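# Seat one blank on the fixture's two locating pins

## Task

Place a single blank over both of the fixture's locating pins so it rests level on the rest pads, while the second blank stays somewhere other than the fixture.

## Robot and tools

Robot: two UR-type arms in a physics simulation. left_arm carries a Robotiq two-finger gripper; right_arm carries a switchable magnet gripper that only attracts steel or iron. Cameras: cam_left_wrist and cam_right_wrist, each 896x504, one on each wrist.

Frames. The scene frame has its origin at table height midway between the arms, +z up, +x out over the table, and left_arm on the +y side (image sides do not match these names). left_arm's base sits near (+0.044, +0.386, +0.013) m and right_arm's near (+0.039, -0.389, +0.013) m, each turned only slightly about z. Every hand pose, velocity, target and offset for an arm is expressed in that arm's own base frame; rotations turn about the Hand target's position. Printed positions can be a few centimetres off, more at long reach.

Gripper (left_arm): fingers point along its +z and close along its y. Its end_effector_position is the point between the pads when shut; fingertips extend about 19 mm past it closed, 6 mm open. Magnet tool (right_arm): the face point is the centre of the round face, z pointing out of it; the barrel is 48 mm wide. A fully covered flat steel part is held with about 120 N; pull halves at 1.5 mm gap and is about 9 % at 5 mm. Light parts can jump up from about 10 mm once switched on. Stop just short of contact: going about 1 mm past it can hit the force limit.

The 16-number row, used by both motion tools, is one list covering both arms, each number in [-1, 1]: left dx, dy, dz, rx, ry, rz, gripper position, force_limit, speed; then right dx, dy, dz, rx, ry, rz, magnet. The six pose numbers are offsets (not poses) from that arm's Hand target at the moment the action or move begins, in that arm's base frame; 1.0 equals 0.6 m or 180 degrees, and rx, ry, rz form one rotation vector. Gripper numbers are absolute settings: position +1 fully open (85 mm), about -0.8 pads touching, -1 close until blocked; force_limit and speed scale grip force and finger speed (about 20, 85, 150 mm/s at -1, 0, +1); both start at +1. magnet: 1 on, 0 off; it stays at the last value. Resend the previous gripper and magnet values to leave them unchanged, since 0 is a real command. All-zero pose numbers re-request the current Hand target.

execute_actions(actions, cameras): actions is a list of actions; each action is up to 15 rows, one per 1/30 s step, the last row repeating to fill 15 steps (0.5 s). Every row counts from the action's starting Hand target, so repeating an offset keeps moving. An empty list just returns state and images.

move(target, speed, blend, stop_force, zero, blocking, cameras): straight-line motion toward one row, or a list of up to 15 rows, all offsets measured from the same starting Hand targets. speed is m/s per arm path (0.002 to 3.6, default 0.25; turning up to twice that in rad/s). blend in metres rounds corners in a list. stop_force (3 to 120 N, both arms) ends an arm's path when its wrist sensor feels that much push opposing travel; unreliable when the hand rotates, and omit it when backing off something you press on. zero (default true) re-zeroes moving arms first. blocking=false returns after 0.5 s but cannot combine with stop_force. Moves do not avoid obstacles; avoid paths near an arm's own base. Result adds a move: line (done, off_target, moving, held, fault, plus limits such as paced or held).

wait(seconds 0-10), stop() to brake a running move, zoom_image(camera, region [x0,y0,x1,y1], at most 504x504 px) on the latest image, zero_wrist_force(arm), read_manual (licence text only), finished_scene(scene 1-3) which ends the scene irreversibly.

Results: end_effector_position (m), quat_wxyz, velocities, Hand target (last commanded pose after clipping; the hand often rests a bit short, and the next command re-requests it), joint positions and torques, Wrist force/torque along the tool's own axes plus a peak line, object_status for the gripper (0 moving, 1 blocked opening, 2 blocked closing = grasp, 3 reached requested position), position_measured in counts (3 open, 130 about 40 mm, 230 pads together), and magnet_out, magnet_back, part_present for the magnet. 'within noise' means the arm is still.

Cautions: orientation commands are clipped to 32 degrees from the current one per step. A torque or net force near 150 N on an arm stops it for 10 s; arms are stiff, so aim only slightly past firm contact, go slowly near surfaces, and never press the arms together. Avoid drops, releasing moving parts, slams, hard pushes, tight grips on parts still resting on something, and anything leaving the table. Long holds or stretched poses heat motors and can trigger an over-temperature stop. The result must hold with the robot clear before finishing.

Each tool is called after "Request:" by a JSON object that holds its "method" and its "body", one argument or row to a line.

## Session

Request:
{"method": "execute_actions", "body": {
  "actions": []
}}

Scene clock: 0.00 s.
left_arm: end_effector_position=(+0.2958, +0.4978, +0.3319) position_measured=3 object_status=3 end_effector_quat_wxyz=(-0.106, +0.149, +0.983, -0.021) | right_arm: end_effector_position=(+0.4243, -0.0191, +0.3698) magnet_out=0 magnet_back=1 part_present=0 end_effector_quat_wxyz=(-0.446, +0.886, -0.026, +0.125)
Joint positions: left_arm=[0.739 -1.316 1.251 -1.336 -1.433 1.028] | right_arm=[-0.762 -1.764 1.874 -1.114 -0.744 -0.957]
Joint velocities: within noise
Joint torques (N m): no reading
Motor temperatures (°C): left_arm=[30 24 27 29 37 30] | right_arm=[35 31 30 44 31 38]
Wrist force (N): no reading
Wrist torque (N m): no reading
Wrist force, peak (N): no reading
Hand target: left_arm +0.2958, +0.4978, +0.3319; -0.106, +0.149, +0.983, -0.021 | right_arm +0.4243, -0.0191, +0.3698; -0.446, +0.886, -0.026, +0.125

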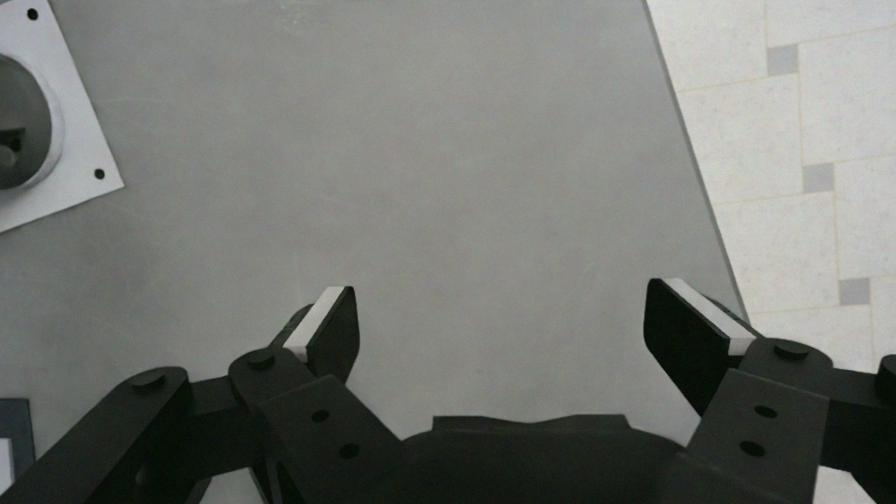

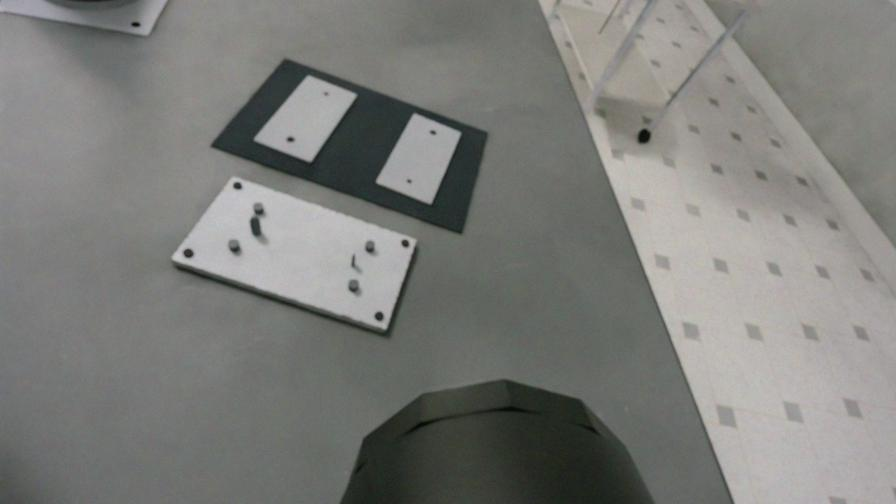

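Request:
{"method": "move", "body": {
  "target": [
    [0,0,0,0,0,0,1,1,1,-0.0838,0.8885,-0.2508,-0.271,0.148,-0.116,0]
  ],
  "speed": 0.5,
  "cameras": ["cam_right_wrist"]
}}

Scene clock: 3.20 s.
left_arm: end_effector_position=(+0.2958, +0.4978, +0.3319) position_measured=3 object_status=3 end_effector_quat_wxyz=(-0.106, +0.149, +0.983, -0.021) | right_arm: end_effector_position=(+0.3740, +0.5140, +0.2193) magnet_out=0 magnet_back=1 part_present=0 end_effector_quat_wxyz=(+0.001, +0.974, -0.225, +0.000)
Joint positions: left_arm=[0.739 -1.316 1.251 -1.336 -1.433 1.028] | right_arm=[0.731 -1.195 1.561 -1.935 -1.571 1.185]
Joint velocities: within noise
Joint torques (N m): left_arm=[0.12 -38.05 -25.25 -2.39 0.87 0.14] | right_arm=[7.97 -30.54 -33.17 -1.29 -1.47 1.61]
Motor temperatures (°C): left_arm=[30 24 27 29 37 30] | right_arm=[35 31 30 44 31 38]
Wrist force (N): left_arm=[-0.1 -0.2 0.1] | right_arm=[0.1 -1.0 -0.4]
Wrist torque (N m): left_arm=[-0.03 0.01 0.00] | right_arm=[0.07 -0.12 -0.18]
Wrist force, peak (N): left_arm=[0.1 0.3 0.1] | right_arm=[-1.7 -2.2 0.9]
Hand target: left_arm +0.2958, +0.4978, +0.3319; -0.106, +0.149, +0.983, -0.021 | right_arm +0.3741, +0.5140, +0.2193; +0.001, +0.974, -0.225, +0.000
Off the commanded pose: left_arm 0.000 m, 0 deg | right_arm 0.000 m, 0 deg.
move: done
Images, in order (width x height): cam_right_wrist 896x504.

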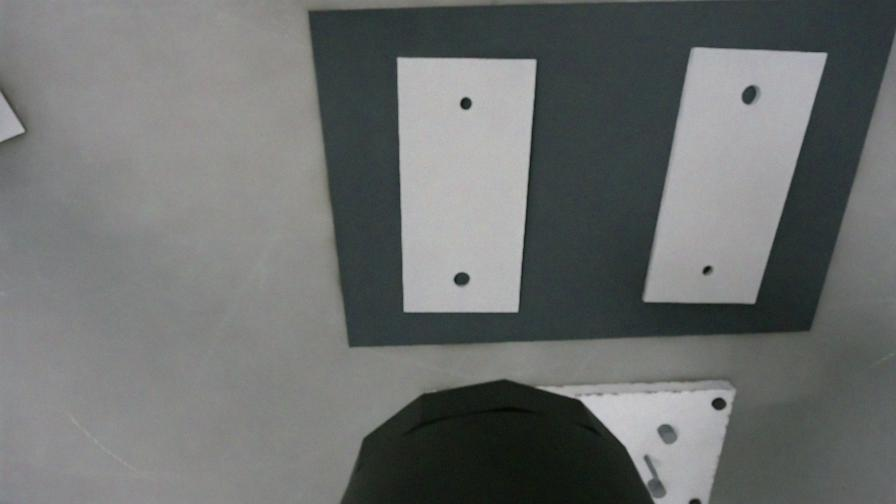

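Request:
{"method": "zoom_image", "body": {
  "camera": "cam_right_wrist",
  "region": [420, 70, 520, 130]
}}

Request:
{"method": "zoom_image", "body": {
  "camera": "cam_right_wrist",
  "region": [390, 250, 530, 330]
}}

Request:
{"method": "move", "body": {
  "target": [0,0,0,0,0,0,1,1,1,-0.0067,-0.3967,0,0,0,-0.4889,0],
  "speed": 0.5,
  "cameras": ["cam_right_wrist"]
}}

Scaled by 5.040 from the camera's 896x504 image, which has a finer 1280x720 frame.

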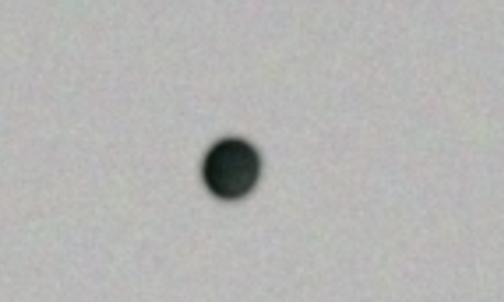

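Scaled by 3.600 from the camera's 896x504 image, which has a finer 1280x720 frame.

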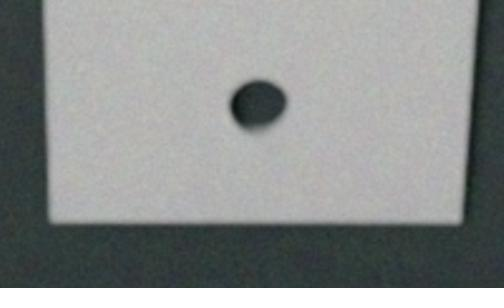

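Scene clock: 5.77 s.
left_arm: end_effector_position=(+0.2958, +0.4978, +0.3319) position_measured=3 object_status=3 end_effector_quat_wxyz=(-0.106, +0.149, +0.983, -0.021) | right_arm: end_effector_position=(+0.3700, +0.2761, +0.2193) magnet_out=0 magnet_back=1 part_present=0 end_effector_quat_wxyz=(+0.000, -0.545, +0.839, +0.001)
Joint positions: left_arm=[0.739 -1.316 1.251 -1.336 -1.433 1.028] | right_arm=[0.348 -1.597 2.045 -2.018 -1.57 2.338]
Joint velocities: within noise
Joint torques (N m): left_arm=[-0.36 -37.88 -24.97 -2.39 1.18 0] | right_arm=[-6.45 -30.28 -14.35 -4.71 -1.47 1.47]
Motor temperatures (°C): left_arm=[30 24 27 29 37 30] | right_arm=[35 31 30 44 31 38]
Wrist force (N): left_arm=[0.1 0.0 0.0] | right_arm=[-0.2 -0.9 -0.5]
Wrist torque (N m): left_arm=[-0.01 -0.02 0.00] | right_arm=[0.04 -0.07 -0.23]
Wrist force, peak (N): left_arm=[-0.2 -0.2 0.1] | right_arm=[-0.3 -1.7 -0.4]
Hand target: left_arm +0.2958, +0.4978, +0.3319; -0.106, +0.149, +0.983, -0.021 | right_arm +0.3700, +0.2760, +0.2193; +0.000, -0.544, +0.839, +0.001
Off the commanded pose: left_arm 0.000 m, 0 deg | right_arm 0.000 m, 0 deg.
move: done
Images, in order (width x height): cam_right_wrist 896x504.

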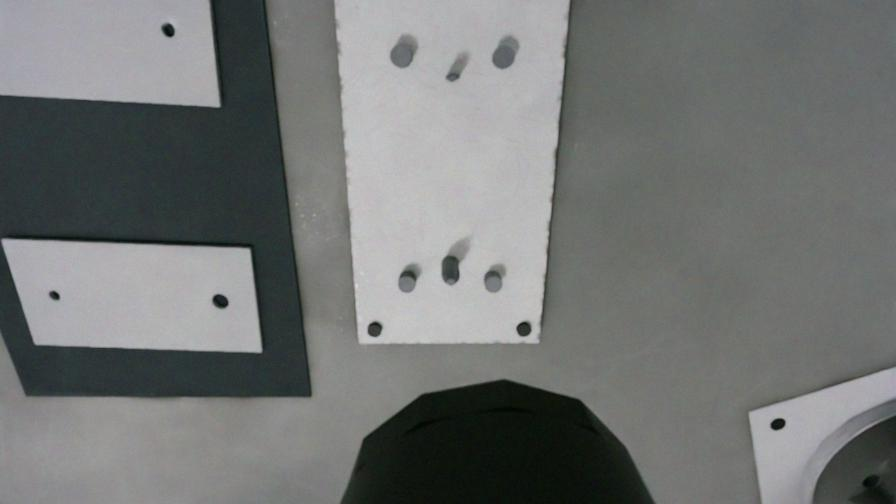

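Request:
{"method": "move", "body": {
  "target": [0,0,0,0,0,0,1,1,1,0.031,0,0,0,0,0,0],
  "speed": 0.1,
  "cameras": ["cam_right_wrist"]
}}

Request:
{"method": "zoom_image", "body": {
  "camera": "cam_right_wrist",
  "region": [420, 70, 520, 130]
}}

Request:
{"method": "zoom_image", "body": {
  "camera": "cam_right_wrist",
  "region": [400, 250, 520, 320]
}}

Scene clock: 6.90 s.
left_arm: end_effector_position=(+0.2958, +0.4978, +0.3319) position_measured=3 object_status=3 end_effector_quat_wxyz=(-0.106, +0.149, +0.983, -0.021) | right_arm: end_effector_position=(+0.3885, +0.2760, +0.2194) magnet_out=0 magnet_back=1 part_present=0 end_effector_quat_wxyz=(+0.000, -0.544, +0.839, +0.001)
Joint positions: left_arm=[0.739 -1.316 1.251 -1.336 -1.433 1.028] | right_arm=[0.334 -1.56 2.008 -2.018 -1.57 2.324]
Joint velocities: within noise
Joint torques (N m): left_arm=[-1.25 -38.57 -26.33 -2.2 1.11 -0.19] | right_arm=[-7.16 -14.21 -31.11 -1.4 -1.37 -1.87]
Motor temperatures (°C): left_arm=[30 24 27 29 37 30] | right_arm=[35 31 30 44 31 38]
Wrist force (N): left_arm=[-0.1 -0.1 0.3] | right_arm=[-0.3 -0.9 -0.5]
Wrist torque (N m): left_arm=[-0.02 0.02 0.00] | right_arm=[0.05 -0.03 -0.26]
Wrist force, peak (N): left_arm=[-0.1 -0.1 0.3] | right_arm=[-0.5 -1.1 -0.8]
Hand target: left_arm +0.2958, +0.4978, +0.3319; -0.106, +0.149, +0.983, -0.021 | right_arm +0.3886, +0.2760, +0.2193; +0.000, -0.544, +0.839, +0.001
Off the commanded pose: left_arm 0.000 m, 0 deg | right_arm 0.000 m, 0 deg.
move: done
Images, in order (width x height): cam_right_wrist 896x504.

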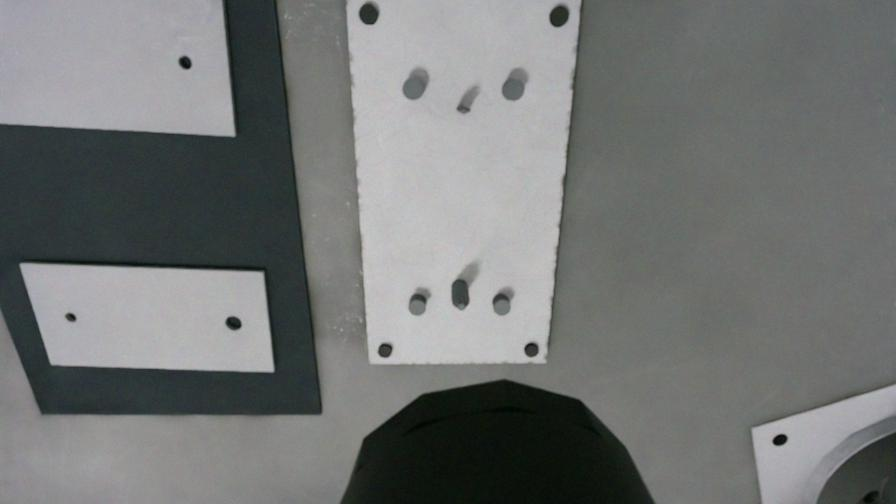

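Scaled by 5.040 from the camera's 896x504 image, which has a finer 1280x720 frame.

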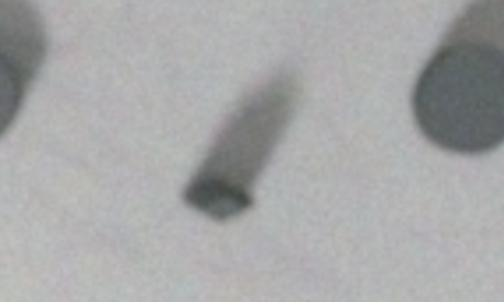

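Scaled by 4.200 from the camera's 896x504 image, which has a finer 1280x720 frame.

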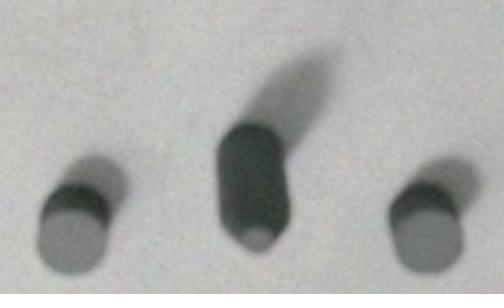

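Request:
{"method": "move", "body": {
  "target": [
    [0,0,0,0,0,0,1,1,1,-0.0147,0.3938,-0.2,0,0,0.4889,0],
    [0,0,0,0,0,0,1,1,1,-0.0147,0.3938,-0.348,0,0,0.4889,0]
  ],
  "speed": [0.5,0.2],
  "cameras": []
}}

Request:
{"method": "move", "body": {
  "target": [
    [0,0,0,0,0,0,1,1,1,0,0,-0.05,0,0,0,0]
  ],
  "cameras": ["cam_right_wrist"],
  "speed": 0.006,
  "stop_force": 5
}}

Scene clock: 10.20 s.
left_arm: end_effector_position=(+0.2958, +0.4978, +0.3319) position_measured=3 object_status=3 end_effector_quat_wxyz=(-0.106, +0.149, +0.983, -0.021) | right_arm: end_effector_position=(+0.3798, +0.5122, +0.0107) magnet_out=0 magnet_back=1 part_present=0 end_effector_quat_wxyz=(+0.001, +0.974, -0.225, +0.000)
Joint positions: left_arm=[0.739 -1.316 1.251 -1.336 -1.433 1.028] | right_arm=[0.722 -0.913 1.744 -2.401 -1.571 1.177]
Joint velocities: within noise
Joint torques (N m): left_arm=[-2.48 -38.49 -26.14 -2.24 1.61 0.18] | right_arm=[7.9 -36.11 -28.11 -4.58 1.17 -0.13]
Motor temperatures (°C): left_arm=[30 24 27 29 37 30] | right_arm=[35 31 30 44 31 38]
Wrist force (N): left_arm=[0.0 -0.2 0.0] | right_arm=[0.3 -0.9 -0.1]
Wrist torque (N m): left_arm=[-0.02 0.00 0.00] | right_arm=[0.08 -0.11 -0.21]
Wrist force, peak (N): left_arm=[-0.2 0.0 0.3] | right_arm=[-0.2 -1.3 -1.5]
Hand target: left_arm +0.2958, +0.4978, +0.3319; -0.106, +0.149, +0.983, -0.021 | right_arm +0.3798, +0.5123, +0.0105; +0.001, +0.974, -0.225, +0.000
Off the commanded pose: left_arm 0.000 m, 0 deg | right_arm 0.000 m, 0 deg.
move: done
No camera images: "cameras" was empty.

Scene clock: 14.13 s.
left_arm: end_effector_position=(+0.2958, +0.4978, +0.3319) position_measured=3 object_status=3 end_effector_quat_wxyz=(-0.106, +0.149, +0.983, -0.021) | right_arm: end_effector_position=(+0.3798, +0.5123, -0.0063) magnet_out=0 magnet_back=1 part_present=0 end_effector_quat_wxyz=(+0.001, +0.974, -0.225, +0.000)
Joint positions: left_arm=[0.739 -1.316 1.251 -1.336 -1.433 1.028] | right_arm=[0.722 -0.882 1.748 -2.435 -1.571 1.177]
Joint velocities: within noise
Joint torques (N m): left_arm=[-5.35 -38.76 -25.28 -1.78 1.44 0.19] | right_arm=[7.3 -51.27 -18.04 -0.91 1.21 1.38]
Motor temperatures (°C): left_arm=[30 24 27 29 37 30] | right_arm=[35 31 30 44 31 38]
Wrist force (N): left_arm=[-0.1 0.0 0.0] | right_arm=[0.5 -1.4 -1.6]
Wrist torque (N m): left_arm=[0.01 0.01 0.00] | right_arm=[0.11 -0.06 -0.23]
Wrist force, peak (N): left_arm=[-0.1 -0.3 0.3] | right_arm=[-2.0 9.2 -15.9]
Hand target: left_arm +0.2958, +0.4978, +0.3319; -0.106, +0.149, +0.983, -0.021 | right_arm +0.3798, +0.5123, -0.0063; +0.001, +0.974, -0.225, +0.000 (not the last commanded pose)
Off the commanded pose: left_arm 0.000 m, 0 deg | right_arm 0.013 m, 0 deg.
move: contact (right_arm)
Images, in order (width x height): cam_right_wrist 896x504.

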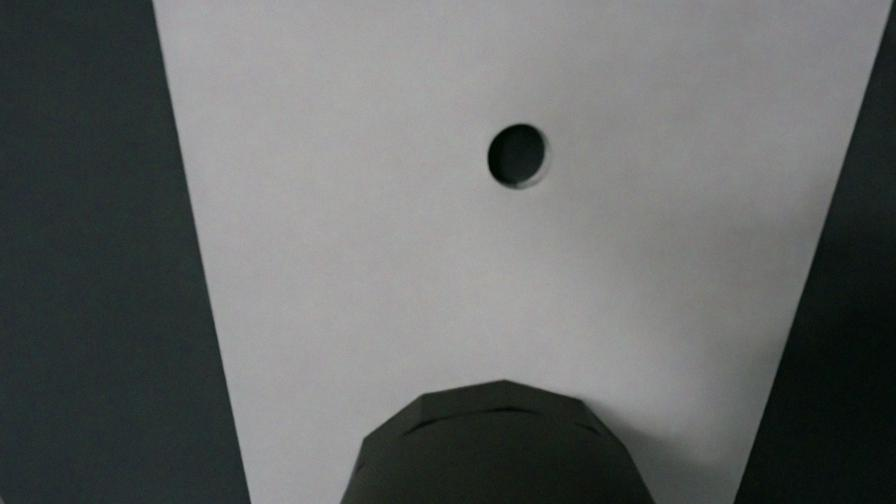

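Request:
{"method": "move", "body": {
  "target": [
    [0,0,0,0,0,0,1,1,1,0,0,0,0,0,0,1]
  ],
  "cameras": []
}}

Request:
{"method": "move", "body": {
  "target": [
    [0,0,0,0,0,0,1,1,1,0,0,0.06,0,0,0,1],
    [0,0,0,0,0,0,1,1,1,0,0,0.17,0,0,0,1],
    [0,0,0,0,0,0,1,1,1,0.0097,-0.3978,0.17,0,0,-0.4867,1],
    [0,0,0,0,0,0,1,1,1,0.0097,-0.3978,0.075,0,0,-0.4867,1]
  ],
  "cameras": ["cam_right_wrist"],
  "speed": [0.04,0.15,0.3,0.1]
}}

Request:
{"method": "zoom_image", "body": {
  "camera": "cam_right_wrist",
  "region": [460, 100, 580, 210]
}}

Scene clock: 14.93 s.
left_arm: end_effector_position=(+0.2958, +0.4978, +0.3319) position_measured=3 object_status=3 end_effector_quat_wxyz=(-0.106, +0.149, +0.983, -0.021) | right_arm: end_effector_position=(+0.3798, +0.5123, -0.0063) magnet_out=1 magnet_back=0 part_present=1 end_effector_quat_wxyz=(+0.001, +0.974, -0.225, +0.000)
Joint positions: left_arm=[0.739 -1.316 1.251 -1.336 -1.433 1.028] | right_arm=[0.722 -0.882 1.748 -2.435 -1.571 1.177]
Joint velocities: within noise
Joint torques (N m): left_arm=[-5.22 -39.62 -26.24 -1.92 1.56 0.16] | right_arm=[7.28 -51.3 -24.33 -1.35 1.22 0.98]
Motor temperatures (°C): left_arm=[30 24 27 29 37 30] | right_arm=[35 31 30 44 31 38]
Wrist force (N): left_arm=[0.0 0.1 -0.2] | right_arm=[0.8 -1.8 0.1]
Wrist torque (N m): left_arm=[0.01 0.00 0.00] | right_arm=[0.32 -0.01 -0.22]
Wrist force, peak (N): left_arm=[-0.2 0.1 0.2] | right_arm=[0.8 -1.5 -3.1]
Hand target: left_arm +0.2958, +0.4978, +0.3319; -0.106, +0.149, +0.983, -0.021 | right_arm +0.3798, +0.5123, -0.0063; +0.001, +0.974, -0.225, +0.000
Off the commanded pose: left_arm 0.000 m, 0 deg | right_arm 0.000 m, 0 deg.
move: done
No camera images: "cameras" was empty.

Scene clock: 20.17 s.
left_arm: end_effector_position=(+0.2958, +0.4978, +0.3319) position_measured=3 object_status=3 end_effector_quat_wxyz=(-0.106, +0.149, +0.983, -0.021) | right_arm: end_effector_position=(+0.3856, +0.2736, +0.0388) magnet_out=1 magnet_back=0 part_present=1 end_effector_quat_wxyz=(+0.000, -0.547, +0.837, +0.001)
Joint positions: left_arm=[0.739 -1.316 1.251 -1.336 -1.433 1.028] | right_arm=[0.331 -1.24 2.228 -2.558 -1.57 2.314]
Joint velocities: within noise
Joint torques (N m): left_arm=[-8.4 -38.78 -26.39 -1.65 1.76 -0.04] | right_arm=[7.2 -22.73 -8.03 -5.08 -1.11 1.65]
Motor temperatures (°C): left_arm=[30 24 27 29 37 30] | right_arm=[35 31 30 44 31 38]
Wrist force (N): left_arm=[0.0 0.0 0.0] | right_arm=[0.0 -1.0 3.2]
Wrist torque (N m): left_arm=[0.00 0.00 0.01] | right_arm=[0.03 -0.09 -0.21]
Wrist force, peak (N): left_arm=[-0.2 0.0 -0.3] | right_arm=[0.1 -1.0 5.0]
Hand target: left_arm +0.2958, +0.4978, +0.3319; -0.106, +0.149, +0.983, -0.021 | right_arm +0.3856, +0.2736, +0.0387; +0.000, -0.547, +0.837, +0.001
Off the commanded pose: left_arm 0.000 m, 0 deg | right_arm 0.000 m, 0 deg.
move: done
Images, in order (width x height): cam_right_wrist 896x504.

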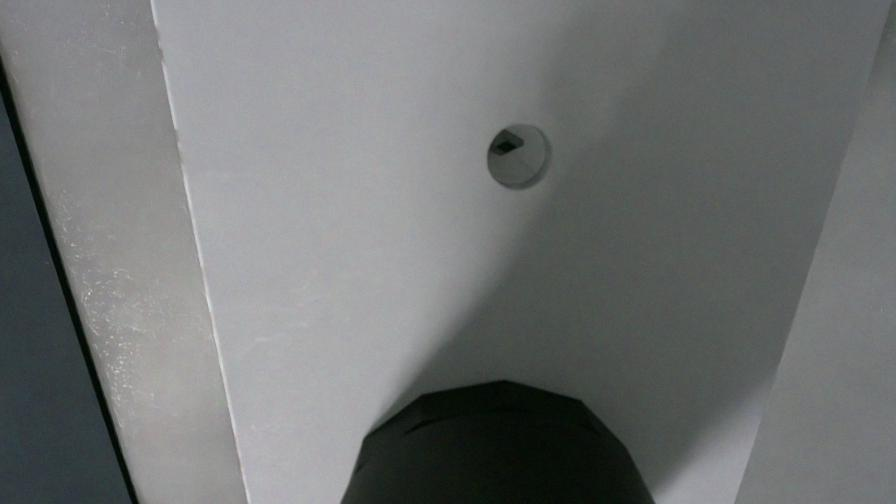

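Scaled by 4.200 from the camera's 896x504 image, which has a finer 1280x720 frame.

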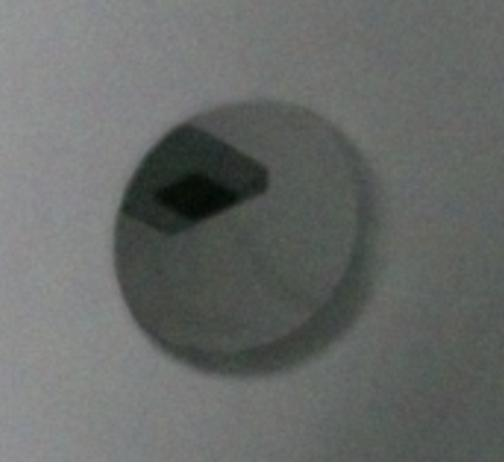

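Request:
{"method": "move", "body": {
  "target": [
    [0,0,0,0,0,0,1,1,1,0,0,-0.0085,0,0,0,1]
  ],
  "speed": 0.008,
  "stop_force": 6,
  "cameras": ["cam_right_wrist"]
}}

Request:
{"method": "zoom_image", "body": {
  "camera": "cam_right_wrist",
  "region": [460, 100, 580, 210]
}}

Scene clock: 21.90 s.
left_arm: end_effector_position=(+0.2958, +0.4978, +0.3319) position_measured=3 object_status=3 end_effector_quat_wxyz=(-0.106, +0.149, +0.983, -0.021) | right_arm: end_effector_position=(+0.3856, +0.2736, +0.0336) magnet_out=1 magnet_back=0 part_present=1 end_effector_quat_wxyz=(+0.000, -0.547, +0.837, +0.001)
Joint positions: left_arm=[0.739 -1.316 1.251 -1.336 -1.433 1.028] | right_arm=[0.331 -1.227 2.23 -2.573 -1.57 2.314]
Joint velocities: within noise
Joint torques (N m): left_arm=[-9.88 -40.99 -25.8 -1.52 1.46 0.11] | right_arm=[6.55 -23.95 -7.94 -4.95 0.33 1.73]
Motor temperatures (°C): left_arm=[30 24 27 29 37 30] | right_arm=[35 31 30 44 31 38]
Wrist force (N): left_arm=[-0.1 -0.1 0.0] | right_arm=[0.1 -1.1 3.3]
Wrist torque (N m): left_arm=[-0.02 0.02 0.01] | right_arm=[0.03 -0.09 -0.22]
Wrist force, peak (N): left_arm=[-0.3 -0.1 -0.2] | right_arm=[0.2 -1.1 3.6]
Hand target: left_arm +0.2958, +0.4978, +0.3319; -0.106, +0.149, +0.983, -0.021 | right_arm +0.3856, +0.2736, +0.0336; +0.000, -0.547, +0.837, +0.001
Off the commanded pose: left_arm 0.000 m, 0 deg | right_arm 0.000 m, 0 deg.
move: done
Images, in order (width x height): cam_right_wrist 896x504.

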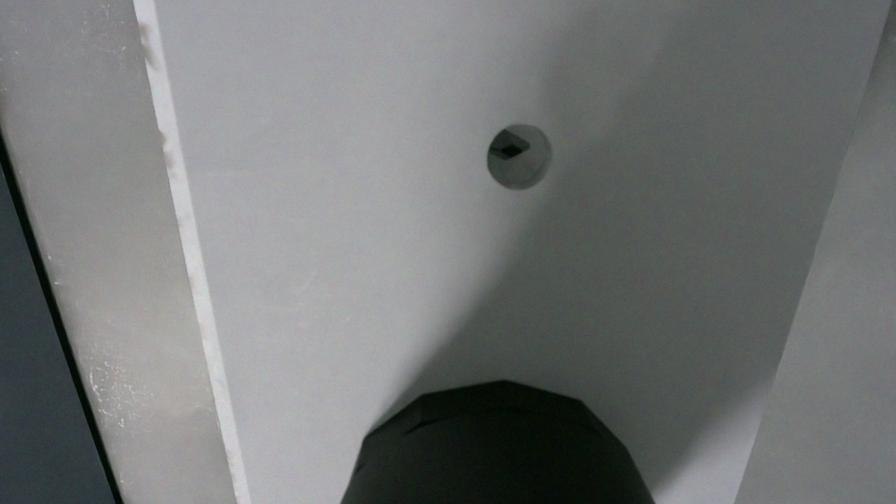

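Scaled by 4.200 from the camera's 896x504 image, which has a finer 1280x720 frame.

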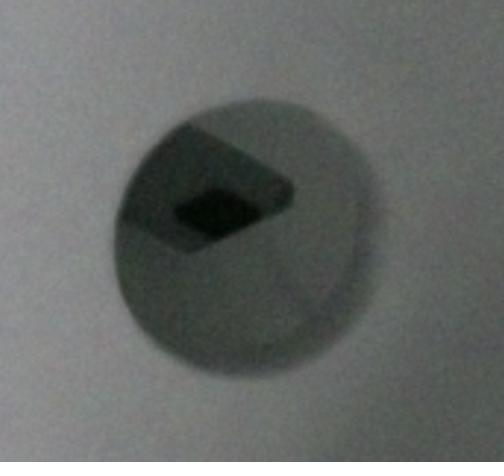

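Request:
{"method": "move", "body": {
  "target": [
    [0,0,0,0,0,0,1,1,1,-0.0014,-0.0012,0,0,0,0,1]
  ],
  "speed": 0.006,
  "stop_force": 5,
  "cameras": []
}}

Request:
{"method": "move", "body": {
  "target": [
    [0,0,0,0,0,0,1,1,1,0,0,-0.0085,0,0,0,1]
  ],
  "speed": 0.006,
  "stop_force": 5,
  "cameras": ["cam_right_wrist"]
}}

Request:
{"method": "zoom_image", "body": {
  "camera": "cam_right_wrist",
  "region": [460, 100, 580, 210]
}}

Scene clock: 23.70 s.
left_arm: end_effector_position=(+0.2958, +0.4978, +0.3319) position_measured=3 object_status=3 end_effector_quat_wxyz=(-0.106, +0.149, +0.983, -0.021) | right_arm: end_effector_position=(+0.3848, +0.2729, +0.0336) magnet_out=1 magnet_back=0 part_present=1 end_effector_quat_wxyz=(+0.000, -0.547, +0.837, +0.001)
Joint positions: left_arm=[0.739 -1.316 1.251 -1.336 -1.433 1.028] | right_arm=[0.33 -1.229 2.233 -2.575 -1.57 2.313]
Joint velocities: within noise
Joint torques (N m): left_arm=[-7.27 -40.52 -26.43 -1.38 1.53 0.13] | right_arm=[-8.22 -38.96 -6.8 -4.88 1.11 -1.82]
Motor temperatures (°C): left_arm=[30 24 27 29 37 30] | right_arm=[35 31 30 44 31 38]
Wrist force (N): left_arm=[-0.1 0.0 0.1] | right_arm=[0.3 -1.2 3.4]
Wrist torque (N m): left_arm=[0.00 0.01 0.00] | right_arm=[0.02 -0.10 -0.22]
Wrist force, peak (N): left_arm=[-0.1 -0.3 -0.2] | right_arm=[0.1 -1.1 3.7]
Hand target: left_arm +0.2958, +0.4978, +0.3319; -0.106, +0.149, +0.983, -0.021 | right_arm +0.3848, +0.2729, +0.0336; +0.000, -0.547, +0.837, +0.001
Off the commanded pose: left_arm 0.000 m, 0 deg | right_arm 0.000 m, 0 deg.
move: done
No camera images: "cameras" was empty.

Scene clock: 25.40 s.
left_arm: end_effector_position=(+0.2958, +0.4978, +0.3319) position_measured=3 object_status=3 end_effector_quat_wxyz=(-0.106, +0.149, +0.983, -0.021) | right_arm: end_effector_position=(+0.3848, +0.2729, +0.0285) magnet_out=1 magnet_back=0 part_present=1 end_effector_quat_wxyz=(+0.000, -0.547, +0.837, +0.001)
Joint positions: left_arm=[0.739 -1.316 1.251 -1.336 -1.433 1.028] | right_arm=[0.33 -1.216 2.236 -2.59 -1.57 2.313]
Joint velocities: within noise
Joint torques (N m): left_arm=[-9.17 -40.27 -27.6 -1.15 1.59 0.13] | right_arm=[-8.23 -23.22 -6.72 -4.87 1.05 -1.79]
Motor temperatures (°C): left_arm=[30 24 27 29 37 30] | right_arm=[35 31 30 44 31 38]
Wrist force (N): left_arm=[-0.1 0.0 0.0] | right_arm=[0.0 -1.2 3.4]
Wrist torque (N m): left_arm=[-0.01 0.02 0.00] | right_arm=[0.02 -0.08 -0.23]
Wrist force, peak (N): left_arm=[0.0 0.2 -0.3] | right_arm=[0.1 -1.2 3.7]
Hand target: left_arm +0.2958, +0.4978, +0.3319; -0.106, +0.149, +0.983, -0.021 | right_arm +0.3848, +0.2729, +0.0285; +0.000, -0.547, +0.837, +0.001
Off the commanded pose: left_arm 0.000 m, 0 deg | right_arm 0.000 m, 0 deg.
move: done
Images, in order (width x height): cam_right_wrist 896x504.

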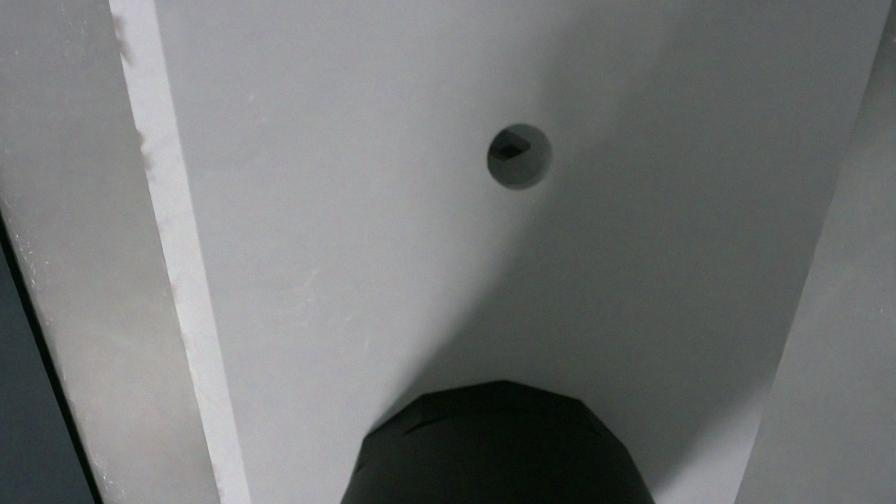

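Scaled by 4.200 from the camera's 896x504 image, which has a finer 1280x720 frame.

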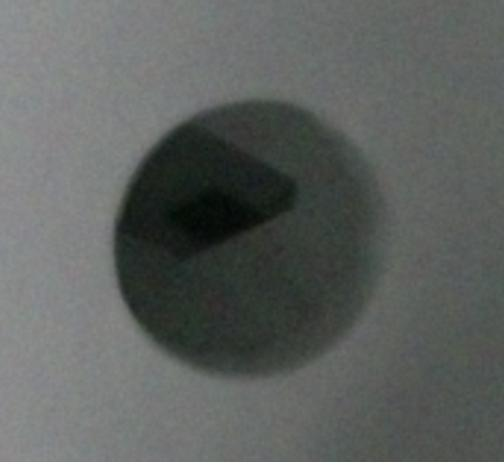

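Request:
{"method": "move", "body": {
  "target": [
    [0,0,0,0,0,0,1,1,1,0,0,-0.009,0,0,0,1]
  ],
  "speed": 0.006,
  "stop_force": 5,
  "cameras": ["cam_right_wrist"]
}}

Request:
{"method": "zoom_image", "body": {
  "camera": "cam_right_wrist",
  "region": [460, 100, 580, 210]
}}

Scene clock: 27.63 s.
left_arm: end_effector_position=(+0.2958, +0.4978, +0.3319) position_measured=3 object_status=3 end_effector_quat_wxyz=(-0.106, +0.149, +0.983, -0.021) | right_arm: end_effector_position=(+0.3848, +0.2729, +0.0244) magnet_out=1 magnet_back=0 part_present=1 end_effector_quat_wxyz=(+0.000, -0.547, +0.837, +0.001)
Joint positions: left_arm=[0.739 -1.316 1.251 -1.336 -1.433 1.028] | right_arm=[0.33 -1.205 2.238 -2.603 -1.57 2.313]
Joint velocities: within noise
Joint torques (N m): left_arm=[-9.69 -40.72 -26.3 -1.16 1.65 0.27] | right_arm=[-8.99 -39.46 -23.37 -1.49 -2.89 -1.92]
Motor temperatures (°C): left_arm=[30 24 27 29 37 30] | right_arm=[35 31 30 44 31 38]
Wrist force (N): left_arm=[-0.1 0.1 0.1] | right_arm=[-6.1 1.8 4.5]
Wrist torque (N m): left_arm=[0.01 0.02 0.01] | right_arm=[0.05 -0.12 0.17]
Wrist force, peak (N): left_arm=[0.0 0.0 0.3] | right_arm=[-6.3 1.4 4.9]
Hand target: left_arm +0.2958, +0.4978, +0.3319; -0.106, +0.149, +0.983, -0.021 | right_arm +0.3848, +0.2729, +0.0244; +0.000, -0.547, +0.837, +0.001 (not the last commanded pose)
Off the commanded pose: left_arm 0.000 m, 0 deg | right_arm 0.001 m, 0 deg.
move: contact (right_arm)
Images, in order (width x height): cam_right_wrist 896x504.

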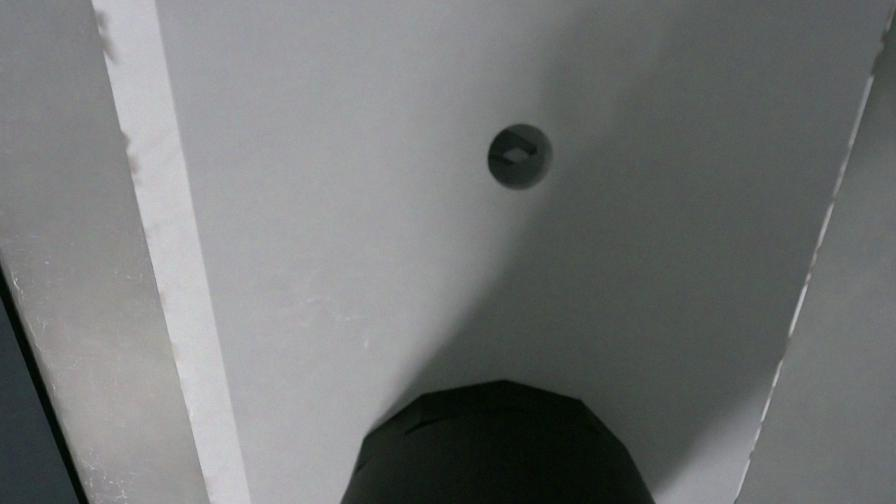

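Scaled by 4.200 from the camera's 896x504 image, which has a finer 1280x720 frame.

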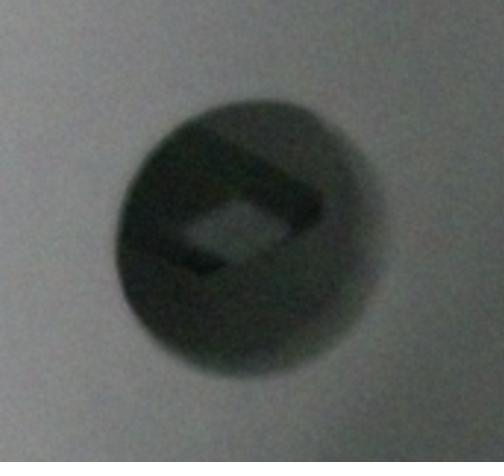

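Request:
{"method": "move", "body": {
  "target": [
    [0,0,0,0,0,0,1,1,1,-0.0004,0.0002,0,0,0,-0.0023,1]
  ],
  "speed": 0.006,
  "cameras": []
}}

Request:
{"method": "move", "body": {
  "target": [
    [0,0,0,0,0,0,1,1,1,0,0,-0.01,0,0,0,1]
  ],
  "speed": 0.005,
  "stop_force": 6,
  "cameras": ["cam_right_wrist"]
}}

Request:
{"method": "zoom_image", "body": {
  "camera": "cam_right_wrist",
  "region": [460, 100, 580, 210]
}}

Scene clock: 28.70 s.
left_arm: end_effector_position=(+0.2958, +0.4978, +0.3319) position_measured=3 object_status=3 end_effector_quat_wxyz=(-0.106, +0.149, +0.983, -0.021) | right_arm: end_effector_position=(+0.3846, +0.2730, +0.0244) magnet_out=1 magnet_back=0 part_present=1 end_effector_quat_wxyz=(+0.000, -0.544, +0.839, +0.001)
Joint positions: left_arm=[0.739 -1.316 1.251 -1.336 -1.433 1.028] | right_arm=[0.33 -1.205 2.238 -2.603 -1.57 2.321]
Joint velocities: within noise
Joint torques (N m): left_arm=[-10.2 -41.52 -25.16 -1.05 1.35 -0.04] | right_arm=[7.17 -40.94 -6.37 -5.13 0.59 1.75]
Motor temperatures (°C): left_arm=[30 24 27 29 37 30] | right_arm=[35 31 30 44 31 38]
Wrist force (N): left_arm=[0.0 -0.1 0.0] | right_arm=[0.1 -1.3 3.5]
Wrist torque (N m): left_arm=[-0.01 0.00 0.00] | right_arm=[0.02 -0.09 -0.23]
Wrist force, peak (N): left_arm=[0.0 0.3 -0.2] | right_arm=[-5.9 2.0 5.0]
Hand target: left_arm +0.2958, +0.4978, +0.3319; -0.106, +0.149, +0.983, -0.021 | right_arm +0.3846, +0.2730, +0.0244; +0.000, -0.544, +0.839, +0.001
Off the commanded pose: left_arm 0.000 m, 0 deg | right_arm 0.000 m, 0 deg.
move: done
No camera images: "cameras" was empty.

Scene clock: 30.70 s.
left_arm: end_effector_position=(+0.2958, +0.4978, +0.3319) position_measured=3 object_status=3 end_effector_quat_wxyz=(-0.106, +0.149, +0.983, -0.021) | right_arm: end_effector_position=(+0.3846, +0.2730, +0.0184) magnet_out=1 magnet_back=0 part_present=1 end_effector_quat_wxyz=(+0.000, -0.544, +0.839, +0.001)
Joint positions: left_arm=[0.739 -1.316 1.251 -1.336 -1.433 1.028] | right_arm=[0.33 -1.19 2.241 -2.621 -1.57 2.321]
Joint velocities: within noise
Joint torques (N m): left_arm=[-9.13 -41.96 -26.29 -0.76 1.48 0.31] | right_arm=[5.89 -22.93 -2.4 -3.06 -0.88 1.71]
Motor temperatures (°C): left_arm=[30 24 27 29 37 30] | right_arm=[35 31 30 44 31 38]
Wrist force (N): left_arm=[-0.1 0.0 0.0] | right_arm=[-4.4 -2.2 -2.6]
Wrist torque (N m): left_arm=[0.00 0.01 0.00] | right_arm=[0.14 -0.12 -0.99]
Wrist force, peak (N): left_arm=[0.3 0.0 0.2] | right_arm=[-4.8 -2.6 -3.8]
Hand target: left_arm +0.2958, +0.4978, +0.3319; -0.106, +0.149, +0.983, -0.021 | right_arm +0.3846, +0.2730, +0.0184; +0.000, -0.544, +0.839, +0.001
Off the commanded pose: left_arm 0.000 m, 0 deg | right_arm 0.000 m, 0 deg.
move: contact (right_arm)
Images, in order (width x height): cam_right_wrist 896x504.

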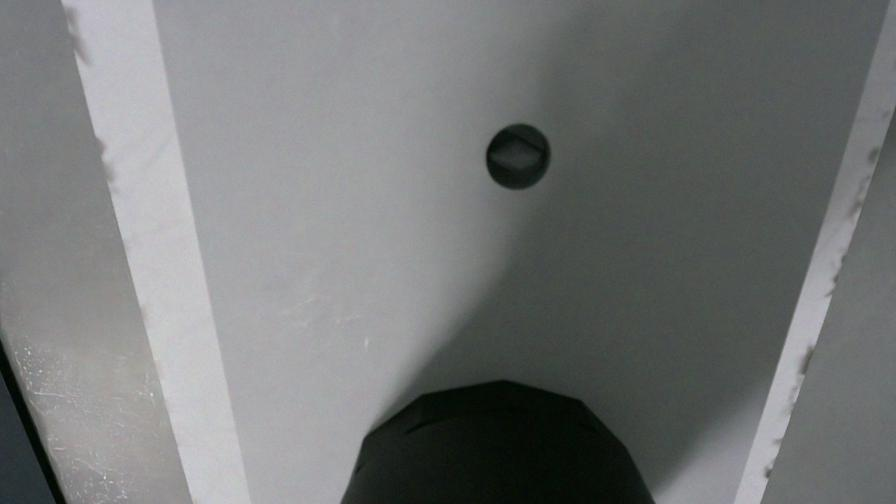

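Scaled by 4.200 from the camera's 896x504 image, which has a finer 1280x720 frame.

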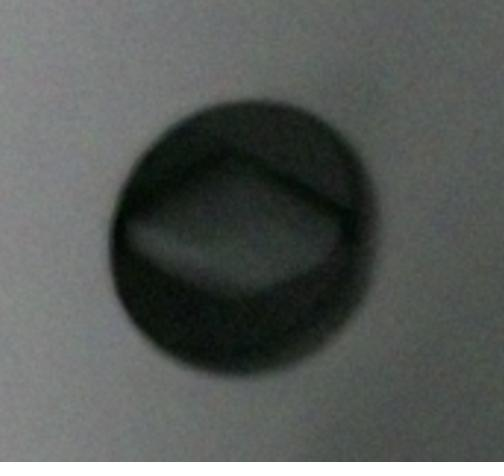

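Request:
{"method": "move", "body": {
  "target": [
    [0,0,0,0,0,0,1,1,1,0.0001,0.0002,0,0,0,0.0008,1]
  ],
  "speed": 0.006,
  "cameras": []
}}

Request:
{"method": "move", "body": {
  "target": [
    [0,0,0,0,0,0,1,1,1,0,0,-0.015,0,0,0,1]
  ],
  "speed": 0.004,
  "stop_force": 8,
  "cameras": ["cam_right_wrist"]
}}

Scene clock: 31.60 s.
left_arm: end_effector_position=(+0.2958, +0.4978, +0.3319) position_measured=3 object_status=3 end_effector_quat_wxyz=(-0.106, +0.149, +0.983, -0.021) | right_arm: end_effector_position=(+0.3846, +0.2731, +0.0184) magnet_out=1 magnet_back=0 part_present=1 end_effector_quat_wxyz=(+0.000, -0.545, +0.838, +0.001)
Joint positions: left_arm=[0.739 -1.316 1.251 -1.336 -1.433 1.028] | right_arm=[0.33 -1.19 2.241 -2.621 -1.57 2.319]
Joint velocities: within noise
Joint torques (N m): left_arm=[-9.41 -41.72 -25.93 -0.83 1.5 0.41] | right_arm=[7.66 -22.64 -22.31 -0.79 -0.84 -1.97]
Motor temperatures (°C): left_arm=[30 24 27 29 37 30] | right_arm=[35 31 30 44 31 38]
Wrist force (N): left_arm=[0.0 -0.1 0.1] | right_arm=[-1.4 -3.4 1.2]
Wrist torque (N m): left_arm=[-0.02 0.00 0.00] | right_arm=[0.08 -0.11 -0.45]
Wrist force, peak (N): left_arm=[-0.2 -0.2 0.1] | right_arm=[-5.1 -2.6 -3.2]
Hand target: left_arm +0.2958, +0.4978, +0.3319; -0.106, +0.149, +0.983, -0.021 | right_arm +0.3846, +0.2731, +0.0184; +0.000, -0.545, +0.838, +0.001
Off the commanded pose: left_arm 0.000 m, 0 deg | right_arm 0.000 m, 0 deg.
move: done
No camera images: "cameras" was empty.

Scene clock: 33.87 s.
left_arm: end_effector_position=(+0.2958, +0.4978, +0.3319) position_measured=3 object_status=3 end_effector_quat_wxyz=(-0.106, +0.149, +0.983, -0.021) | right_arm: end_effector_position=(+0.3846, +0.2731, +0.0132) magnet_out=1 magnet_back=0 part_present=1 end_effector_quat_wxyz=(+0.000, -0.545, +0.838, +0.001)
Joint positions: left_arm=[0.739 -1.316 1.251 -1.336 -1.433 1.028] | right_arm=[0.33 -1.176 2.243 -2.637 -1.57 2.319]
Joint velocities: within noise
Joint torques (N m): left_arm=[-9.4 -41.13 -26.24 -0.9 1.64 0.25] | right_arm=[8.32 -35.9 -15.83 -0.56 0.68 -1.66]
Motor temperatures (°C): left_arm=[30 24 27 29 37 30] | right_arm=[35 31 30 44 31 38]
Wrist force (N): left_arm=[0.0 0.0 0.1] | right_arm=[2.2 0.7 -8.5]
Wrist torque (N m): left_arm=[0.00 0.00 0.00] | right_arm=[0.60 -0.02 -0.33]
Wrist force, peak (N): left_arm=[0.0 -0.3 -0.2] | right_arm=[11.4 7.7 -25.9]
Hand target: left_arm +0.2958, +0.4978, +0.3319; -0.106, +0.149, +0.983, -0.021 | right_arm +0.3846, +0.2731, +0.0132; +0.000, -0.545, +0.838, +0.001 (not the last commanded pose)
Off the commanded pose: left_arm 0.000 m, 0 deg | right_arm 0.004 m, 0 deg.
move: contact (right_arm)
Images, in order (width x height): cam_right_wrist 896x504.

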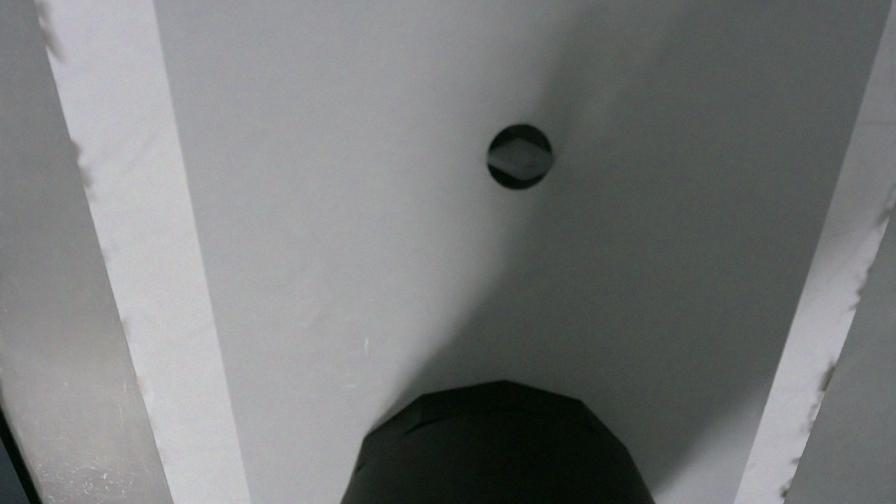

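Request:
{"method": "move", "body": {
  "target": [
    [0,0,0,0,0,0,1,1,1,0,0,-0.01,0,0,0,1]
  ],
  "speed": 0.003,
  "stop_force": 12,
  "cameras": ["cam_right_wrist"]
}}

Request:
{"method": "zoom_image", "body": {
  "camera": "cam_right_wrist",
  "region": [460, 100, 580, 210]
}}

Scene clock: 34.67 s.
left_arm: end_effector_position=(+0.2958, +0.4978, +0.3319) position_measured=3 object_status=3 end_effector_quat_wxyz=(-0.106, +0.149, +0.983, -0.021) | right_arm: end_effector_position=(+0.3846, +0.2731, +0.0131) magnet_out=1 magnet_back=0 part_present=1 end_effector_quat_wxyz=(+0.000, -0.545, +0.838, +0.001)
Joint positions: left_arm=[0.739 -1.316 1.251 -1.336 -1.433 1.028] | right_arm=[0.33 -1.176 2.243 -2.637 -1.57 2.319]
Joint velocities: within noise
Joint torques (N m): left_arm=[-9.08 -41.56 -27.24 -0.89 1.59 0.14] | right_arm=[6.55 -28.15 -15.56 -0.66 1.41 -1.56]
Motor temperatures (°C): left_arm=[30 24 27 29 37 30] | right_arm=[35 31 30 44 31 38]
Wrist force (N): left_arm=[0.1 -0.1 -0.2] | right_arm=[11.2 7.5 -29.0]
Wrist torque (N m): left_arm=[-0.02 -0.02 0.00] | right_arm=[0.62 -0.01 -0.33]
Wrist force, peak (N): left_arm=[0.0 0.0 -0.2] | right_arm=[15.3 10.3 -33.7]
Hand target: left_arm +0.2958, +0.4978, +0.3319; -0.106, +0.149, +0.983, -0.021 | right_arm +0.3846, +0.2731, +0.0131; +0.000, -0.545, +0.838, +0.001 (not the last commanded pose)
Off the commanded pose: left_arm 0.000 m, 0 deg | right_arm 0.006 m, 0 deg.
move: contact (right_arm)
Images, in order (width x height): cam_right_wrist 896x504.

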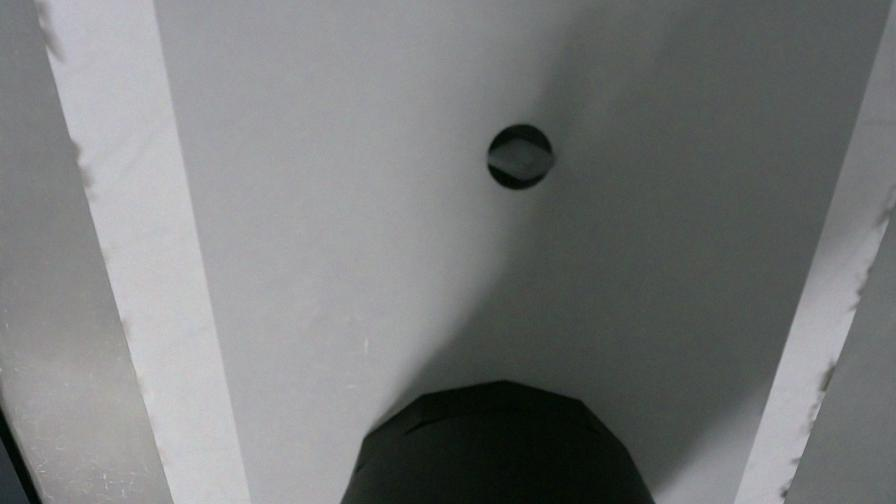

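Scaled by 4.200 from the camera's 896x504 image, which has a finer 1280x720 frame.

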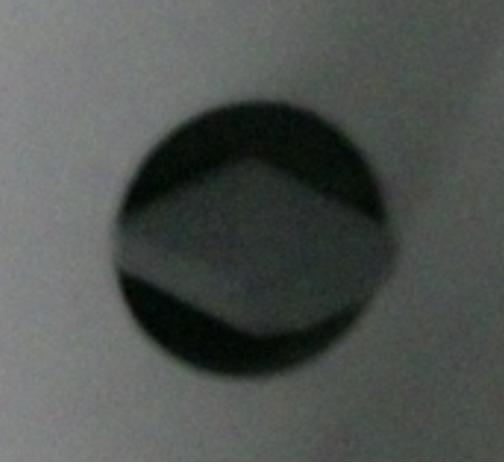

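Request:
{"method": "move", "body": {
  "target": [
    [0,0,0,0,0,0,1,1,1,-0.0002,-0.0001,0,0,0,0,1]
  ],
  "cameras": [],
  "speed": 0.005
}}

Request:
{"method": "move", "body": {
  "target": [
    [0,0,0,0,0,0,1,1,1,0,0,-0.01,0,0,0,1]
  ],
  "speed": 0.003,
  "stop_force": 12,
  "cameras": []
}}

Scene clock: 35.77 s.
left_arm: end_effector_position=(+0.2958, +0.4978, +0.3319) position_measured=3 object_status=3 end_effector_quat_wxyz=(-0.106, +0.149, +0.983, -0.021) | right_arm: end_effector_position=(+0.3845, +0.2731, +0.0131) magnet_out=1 magnet_back=0 part_present=1 end_effector_quat_wxyz=(+0.000, -0.545, +0.838, +0.001)
Joint positions: left_arm=[0.739 -1.316 1.251 -1.336 -1.433 1.028] | right_arm=[0.33 -1.176 2.243 -2.637 -1.57 2.319]
Joint velocities: within noise
Joint torques (N m): left_arm=[-8.96 -40.93 -25.55 -0.86 1.34 0.24] | right_arm=[-0.08 -32.25 -1.38 -3.43 1.37 -1.84]
Motor temperatures (°C): left_arm=[30 24 27 29 37 30] | right_arm=[35 31 30 44 31 38]
Wrist force (N): left_arm=[-0.2 0.0 0.1] | right_arm=[1.4 -1.9 -12.4]
Wrist torque (N m): left_arm=[0.00 0.03 0.00] | right_arm=[0.29 0.09 -0.32]
Wrist force, peak (N): left_arm=[-0.2 -0.2 -0.2] | right_arm=[10.3 6.8 -27.2]
Hand target: left_arm +0.2958, +0.4978, +0.3319; -0.106, +0.149, +0.983, -0.021 | right_arm +0.3845, +0.2731, +0.0131; +0.000, -0.545, +0.838, +0.001
Off the commanded pose: left_arm 0.000 m, 0 deg | right_arm 0.000 m, 0 deg.
move: done
No camera images: "cameras" was empty.

Scene clock: 36.47 s.
left_arm: end_effector_position=(+0.2958, +0.4978, +0.3319) position_measured=3 object_status=3 end_effector_quat_wxyz=(-0.106, +0.149, +0.983, -0.021) | right_arm: end_effector_position=(+0.3845, +0.2731, +0.0130) magnet_out=1 magnet_back=0 part_present=1 end_effector_quat_wxyz=(+0.000, -0.545, +0.838, +0.001)
Joint positions: left_arm=[0.739 -1.316 1.251 -1.336 -1.433 1.028] | right_arm=[0.33 -1.176 2.243 -2.638 -1.57 2.319]
Joint velocities: within noise
Joint torques (N m): left_arm=[-8.7 -41.89 -25.81 -1.09 1.24 0.26] | right_arm=[-1.59 -25.77 -6.95 0.31 1.09 -1.93]
Motor temperatures (°C): left_arm=[30 24 27 29 37 30] | right_arm=[35 31 30 44 31 38]
Wrist force (N): left_arm=[0.0 0.0 -0.1] | right_arm=[8.8 5.1 -32.2]
Wrist torque (N m): left_arm=[-0.01 0.01 0.00] | right_arm=[0.53 0.08 -0.32]
Wrist force, peak (N): left_arm=[-0.2 0.1 0.2] | right_arm=[12.0 7.4 -38.9]
Hand target: left_arm +0.2958, +0.4978, +0.3319; -0.106, +0.149, +0.983, -0.021 | right_arm +0.3845, +0.2731, +0.0130; +0.000, -0.545, +0.838, +0.001 (not the last commanded pose)
Off the commanded pose: left_arm 0.000 m, 0 deg | right_arm 0.006 m, 0 deg.
move: contact (right_arm)
No camera images: "cameras" was empty.

Firm vertical stop: seated. Release and inspect.

Request:
{"method": "move", "body": {
  "target": [
    [0,0,0,0,0,0,1,1,1,0,0,0,0,0,0,0]
  ],
  "cameras": []
}}

Request:
{"method": "move", "body": {
  "target": [
    [0,0,0,0,0,0,1,1,1,0,0,0.02,0,0,0,0],
    [0,0,0,0,0,0,1,1,1,0.02,-0.02,0.2,0,0,0,0]
  ],
  "speed": [0.02,0.2],
  "cameras": ["cam_right_wrist"]
}}

Request:
{"method": "zoom_image", "body": {
  "camera": "cam_right_wrist",
  "region": [300, 0, 700, 420]
}}

Scene clock: 37.13 s.
left_arm: end_effector_position=(+0.2958, +0.4978, +0.3319) position_measured=3 object_status=3 end_effector_quat_wxyz=(-0.106, +0.149, +0.983, -0.021) | right_arm: end_effector_position=(+0.3845, +0.2731, +0.0130) magnet_out=0 magnet_back=1 part_present=0 end_effector_quat_wxyz=(+0.000, -0.545, +0.838, +0.001)
Joint positions: left_arm=[0.739 -1.316 1.251 -1.336 -1.433 1.028] | right_arm=[0.33 -1.176 2.243 -2.638 -1.57 2.319]
Joint velocities: within noise
Joint torques (N m): left_arm=[-9.47 -41.81 -25.87 -1.08 1.46 0.08] | right_arm=[-2.83 -15.76 -16.42 -0.91 1.45 -1.65]
Motor temperatures (°C): left_arm=[30 24 27 29 37 30] | right_arm=[35 31 30 44 31 38]
Wrist force (N): left_arm=[0.0 0.0 0.0] | right_arm=[12.1 7.9 -40.0]
Wrist torque (N m): left_arm=[0.01 0.01 0.01] | right_arm=[0.35 0.13 -0.32]
Wrist force, peak (N): left_arm=[0.1 -0.2 -0.2] | right_arm=[12.7 8.1 -41.7]
Hand target: left_arm +0.2958, +0.4978, +0.3319; -0.106, +0.149, +0.983, -0.021 | right_arm +0.3845, +0.2731, +0.0130; +0.000, -0.545, +0.838, +0.001
Off the commanded pose: left_arm 0.000 m, 0 deg | right_arm 0.000 m, 0 deg.
move: done
No camera images: "cameras" was empty.

Scene clock: 39.00 s.
left_arm: end_effector_position=(+0.2958, +0.4978, +0.3319) position_measured=3 object_status=3 end_effector_quat_wxyz=(-0.106, +0.149, +0.983, -0.021) | right_arm: end_effector_position=(+0.3965, +0.2611, +0.1329) magnet_out=0 magnet_back=1 part_present=0 end_effector_quat_wxyz=(+0.000, -0.545, +0.838, +0.001)
Joint positions: left_arm=[0.739 -1.316 1.251 -1.336 -1.433 1.028] | right_arm=[0.297 -1.438 2.139 -2.27 -1.57 2.285]
Joint velocities: within noise
Joint torques (N m): left_arm=[-9.16 -41.49 -26.54 -1.16 1.27 0.15] | right_arm=[-7.91 -33.5 -29.83 -1.1 1.38 -2.07]
Motor temperatures (°C): left_arm=[30 24 27 29 37 30] | right_arm=[35 31 30 44 31 38]
Wrist force (N): left_arm=[-0.1 0.0 -0.1] | right_arm=[0.1 -0.8 -1.3]
Wrist torque (N m): left_arm=[0.00 0.01 0.00] | right_arm=[0.03 -0.07 -0.22]
Wrist force, peak (N): left_arm=[-0.2 -0.1 0.2] | right_arm=[11.8 7.3 -41.3]
Hand target: left_arm +0.2958, +0.4978, +0.3319; -0.106, +0.149, +0.983, -0.021 | right_arm +0.3965, +0.2611, +0.1330; +0.000, -0.545, +0.838, +0.001
Off the commanded pose: left_arm 0.000 m, 0 deg | right_arm 0.000 m, 0 deg.
move: done
Images, in order (width x height): cam_right_wrist 896x504.

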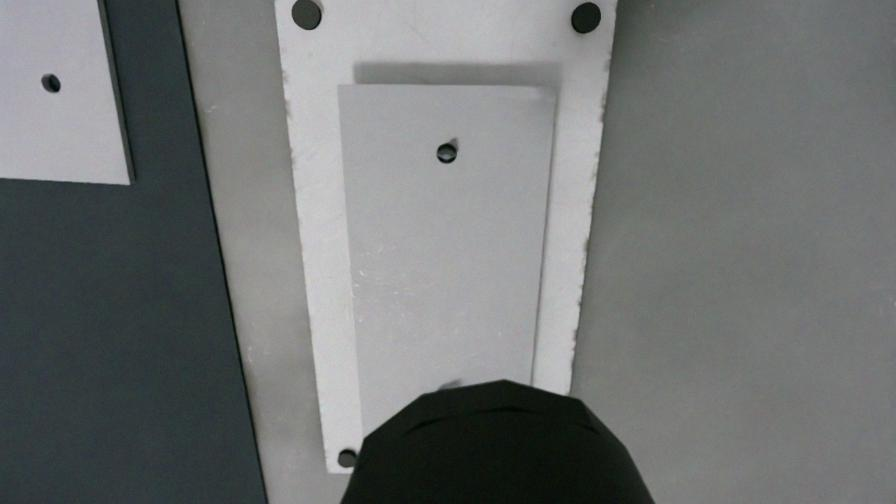

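Scaled by 1.200 from the camera's 896x504 image, which has a finer 1280x720 frame.

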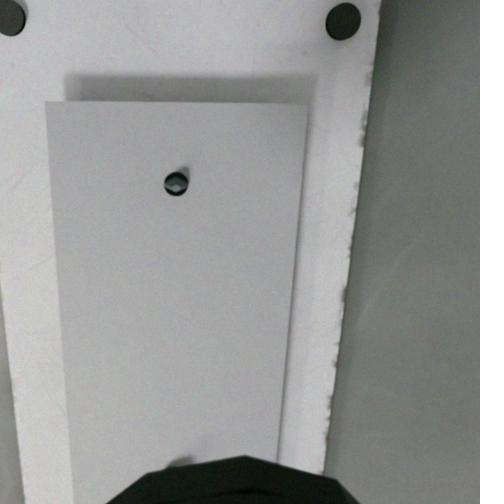

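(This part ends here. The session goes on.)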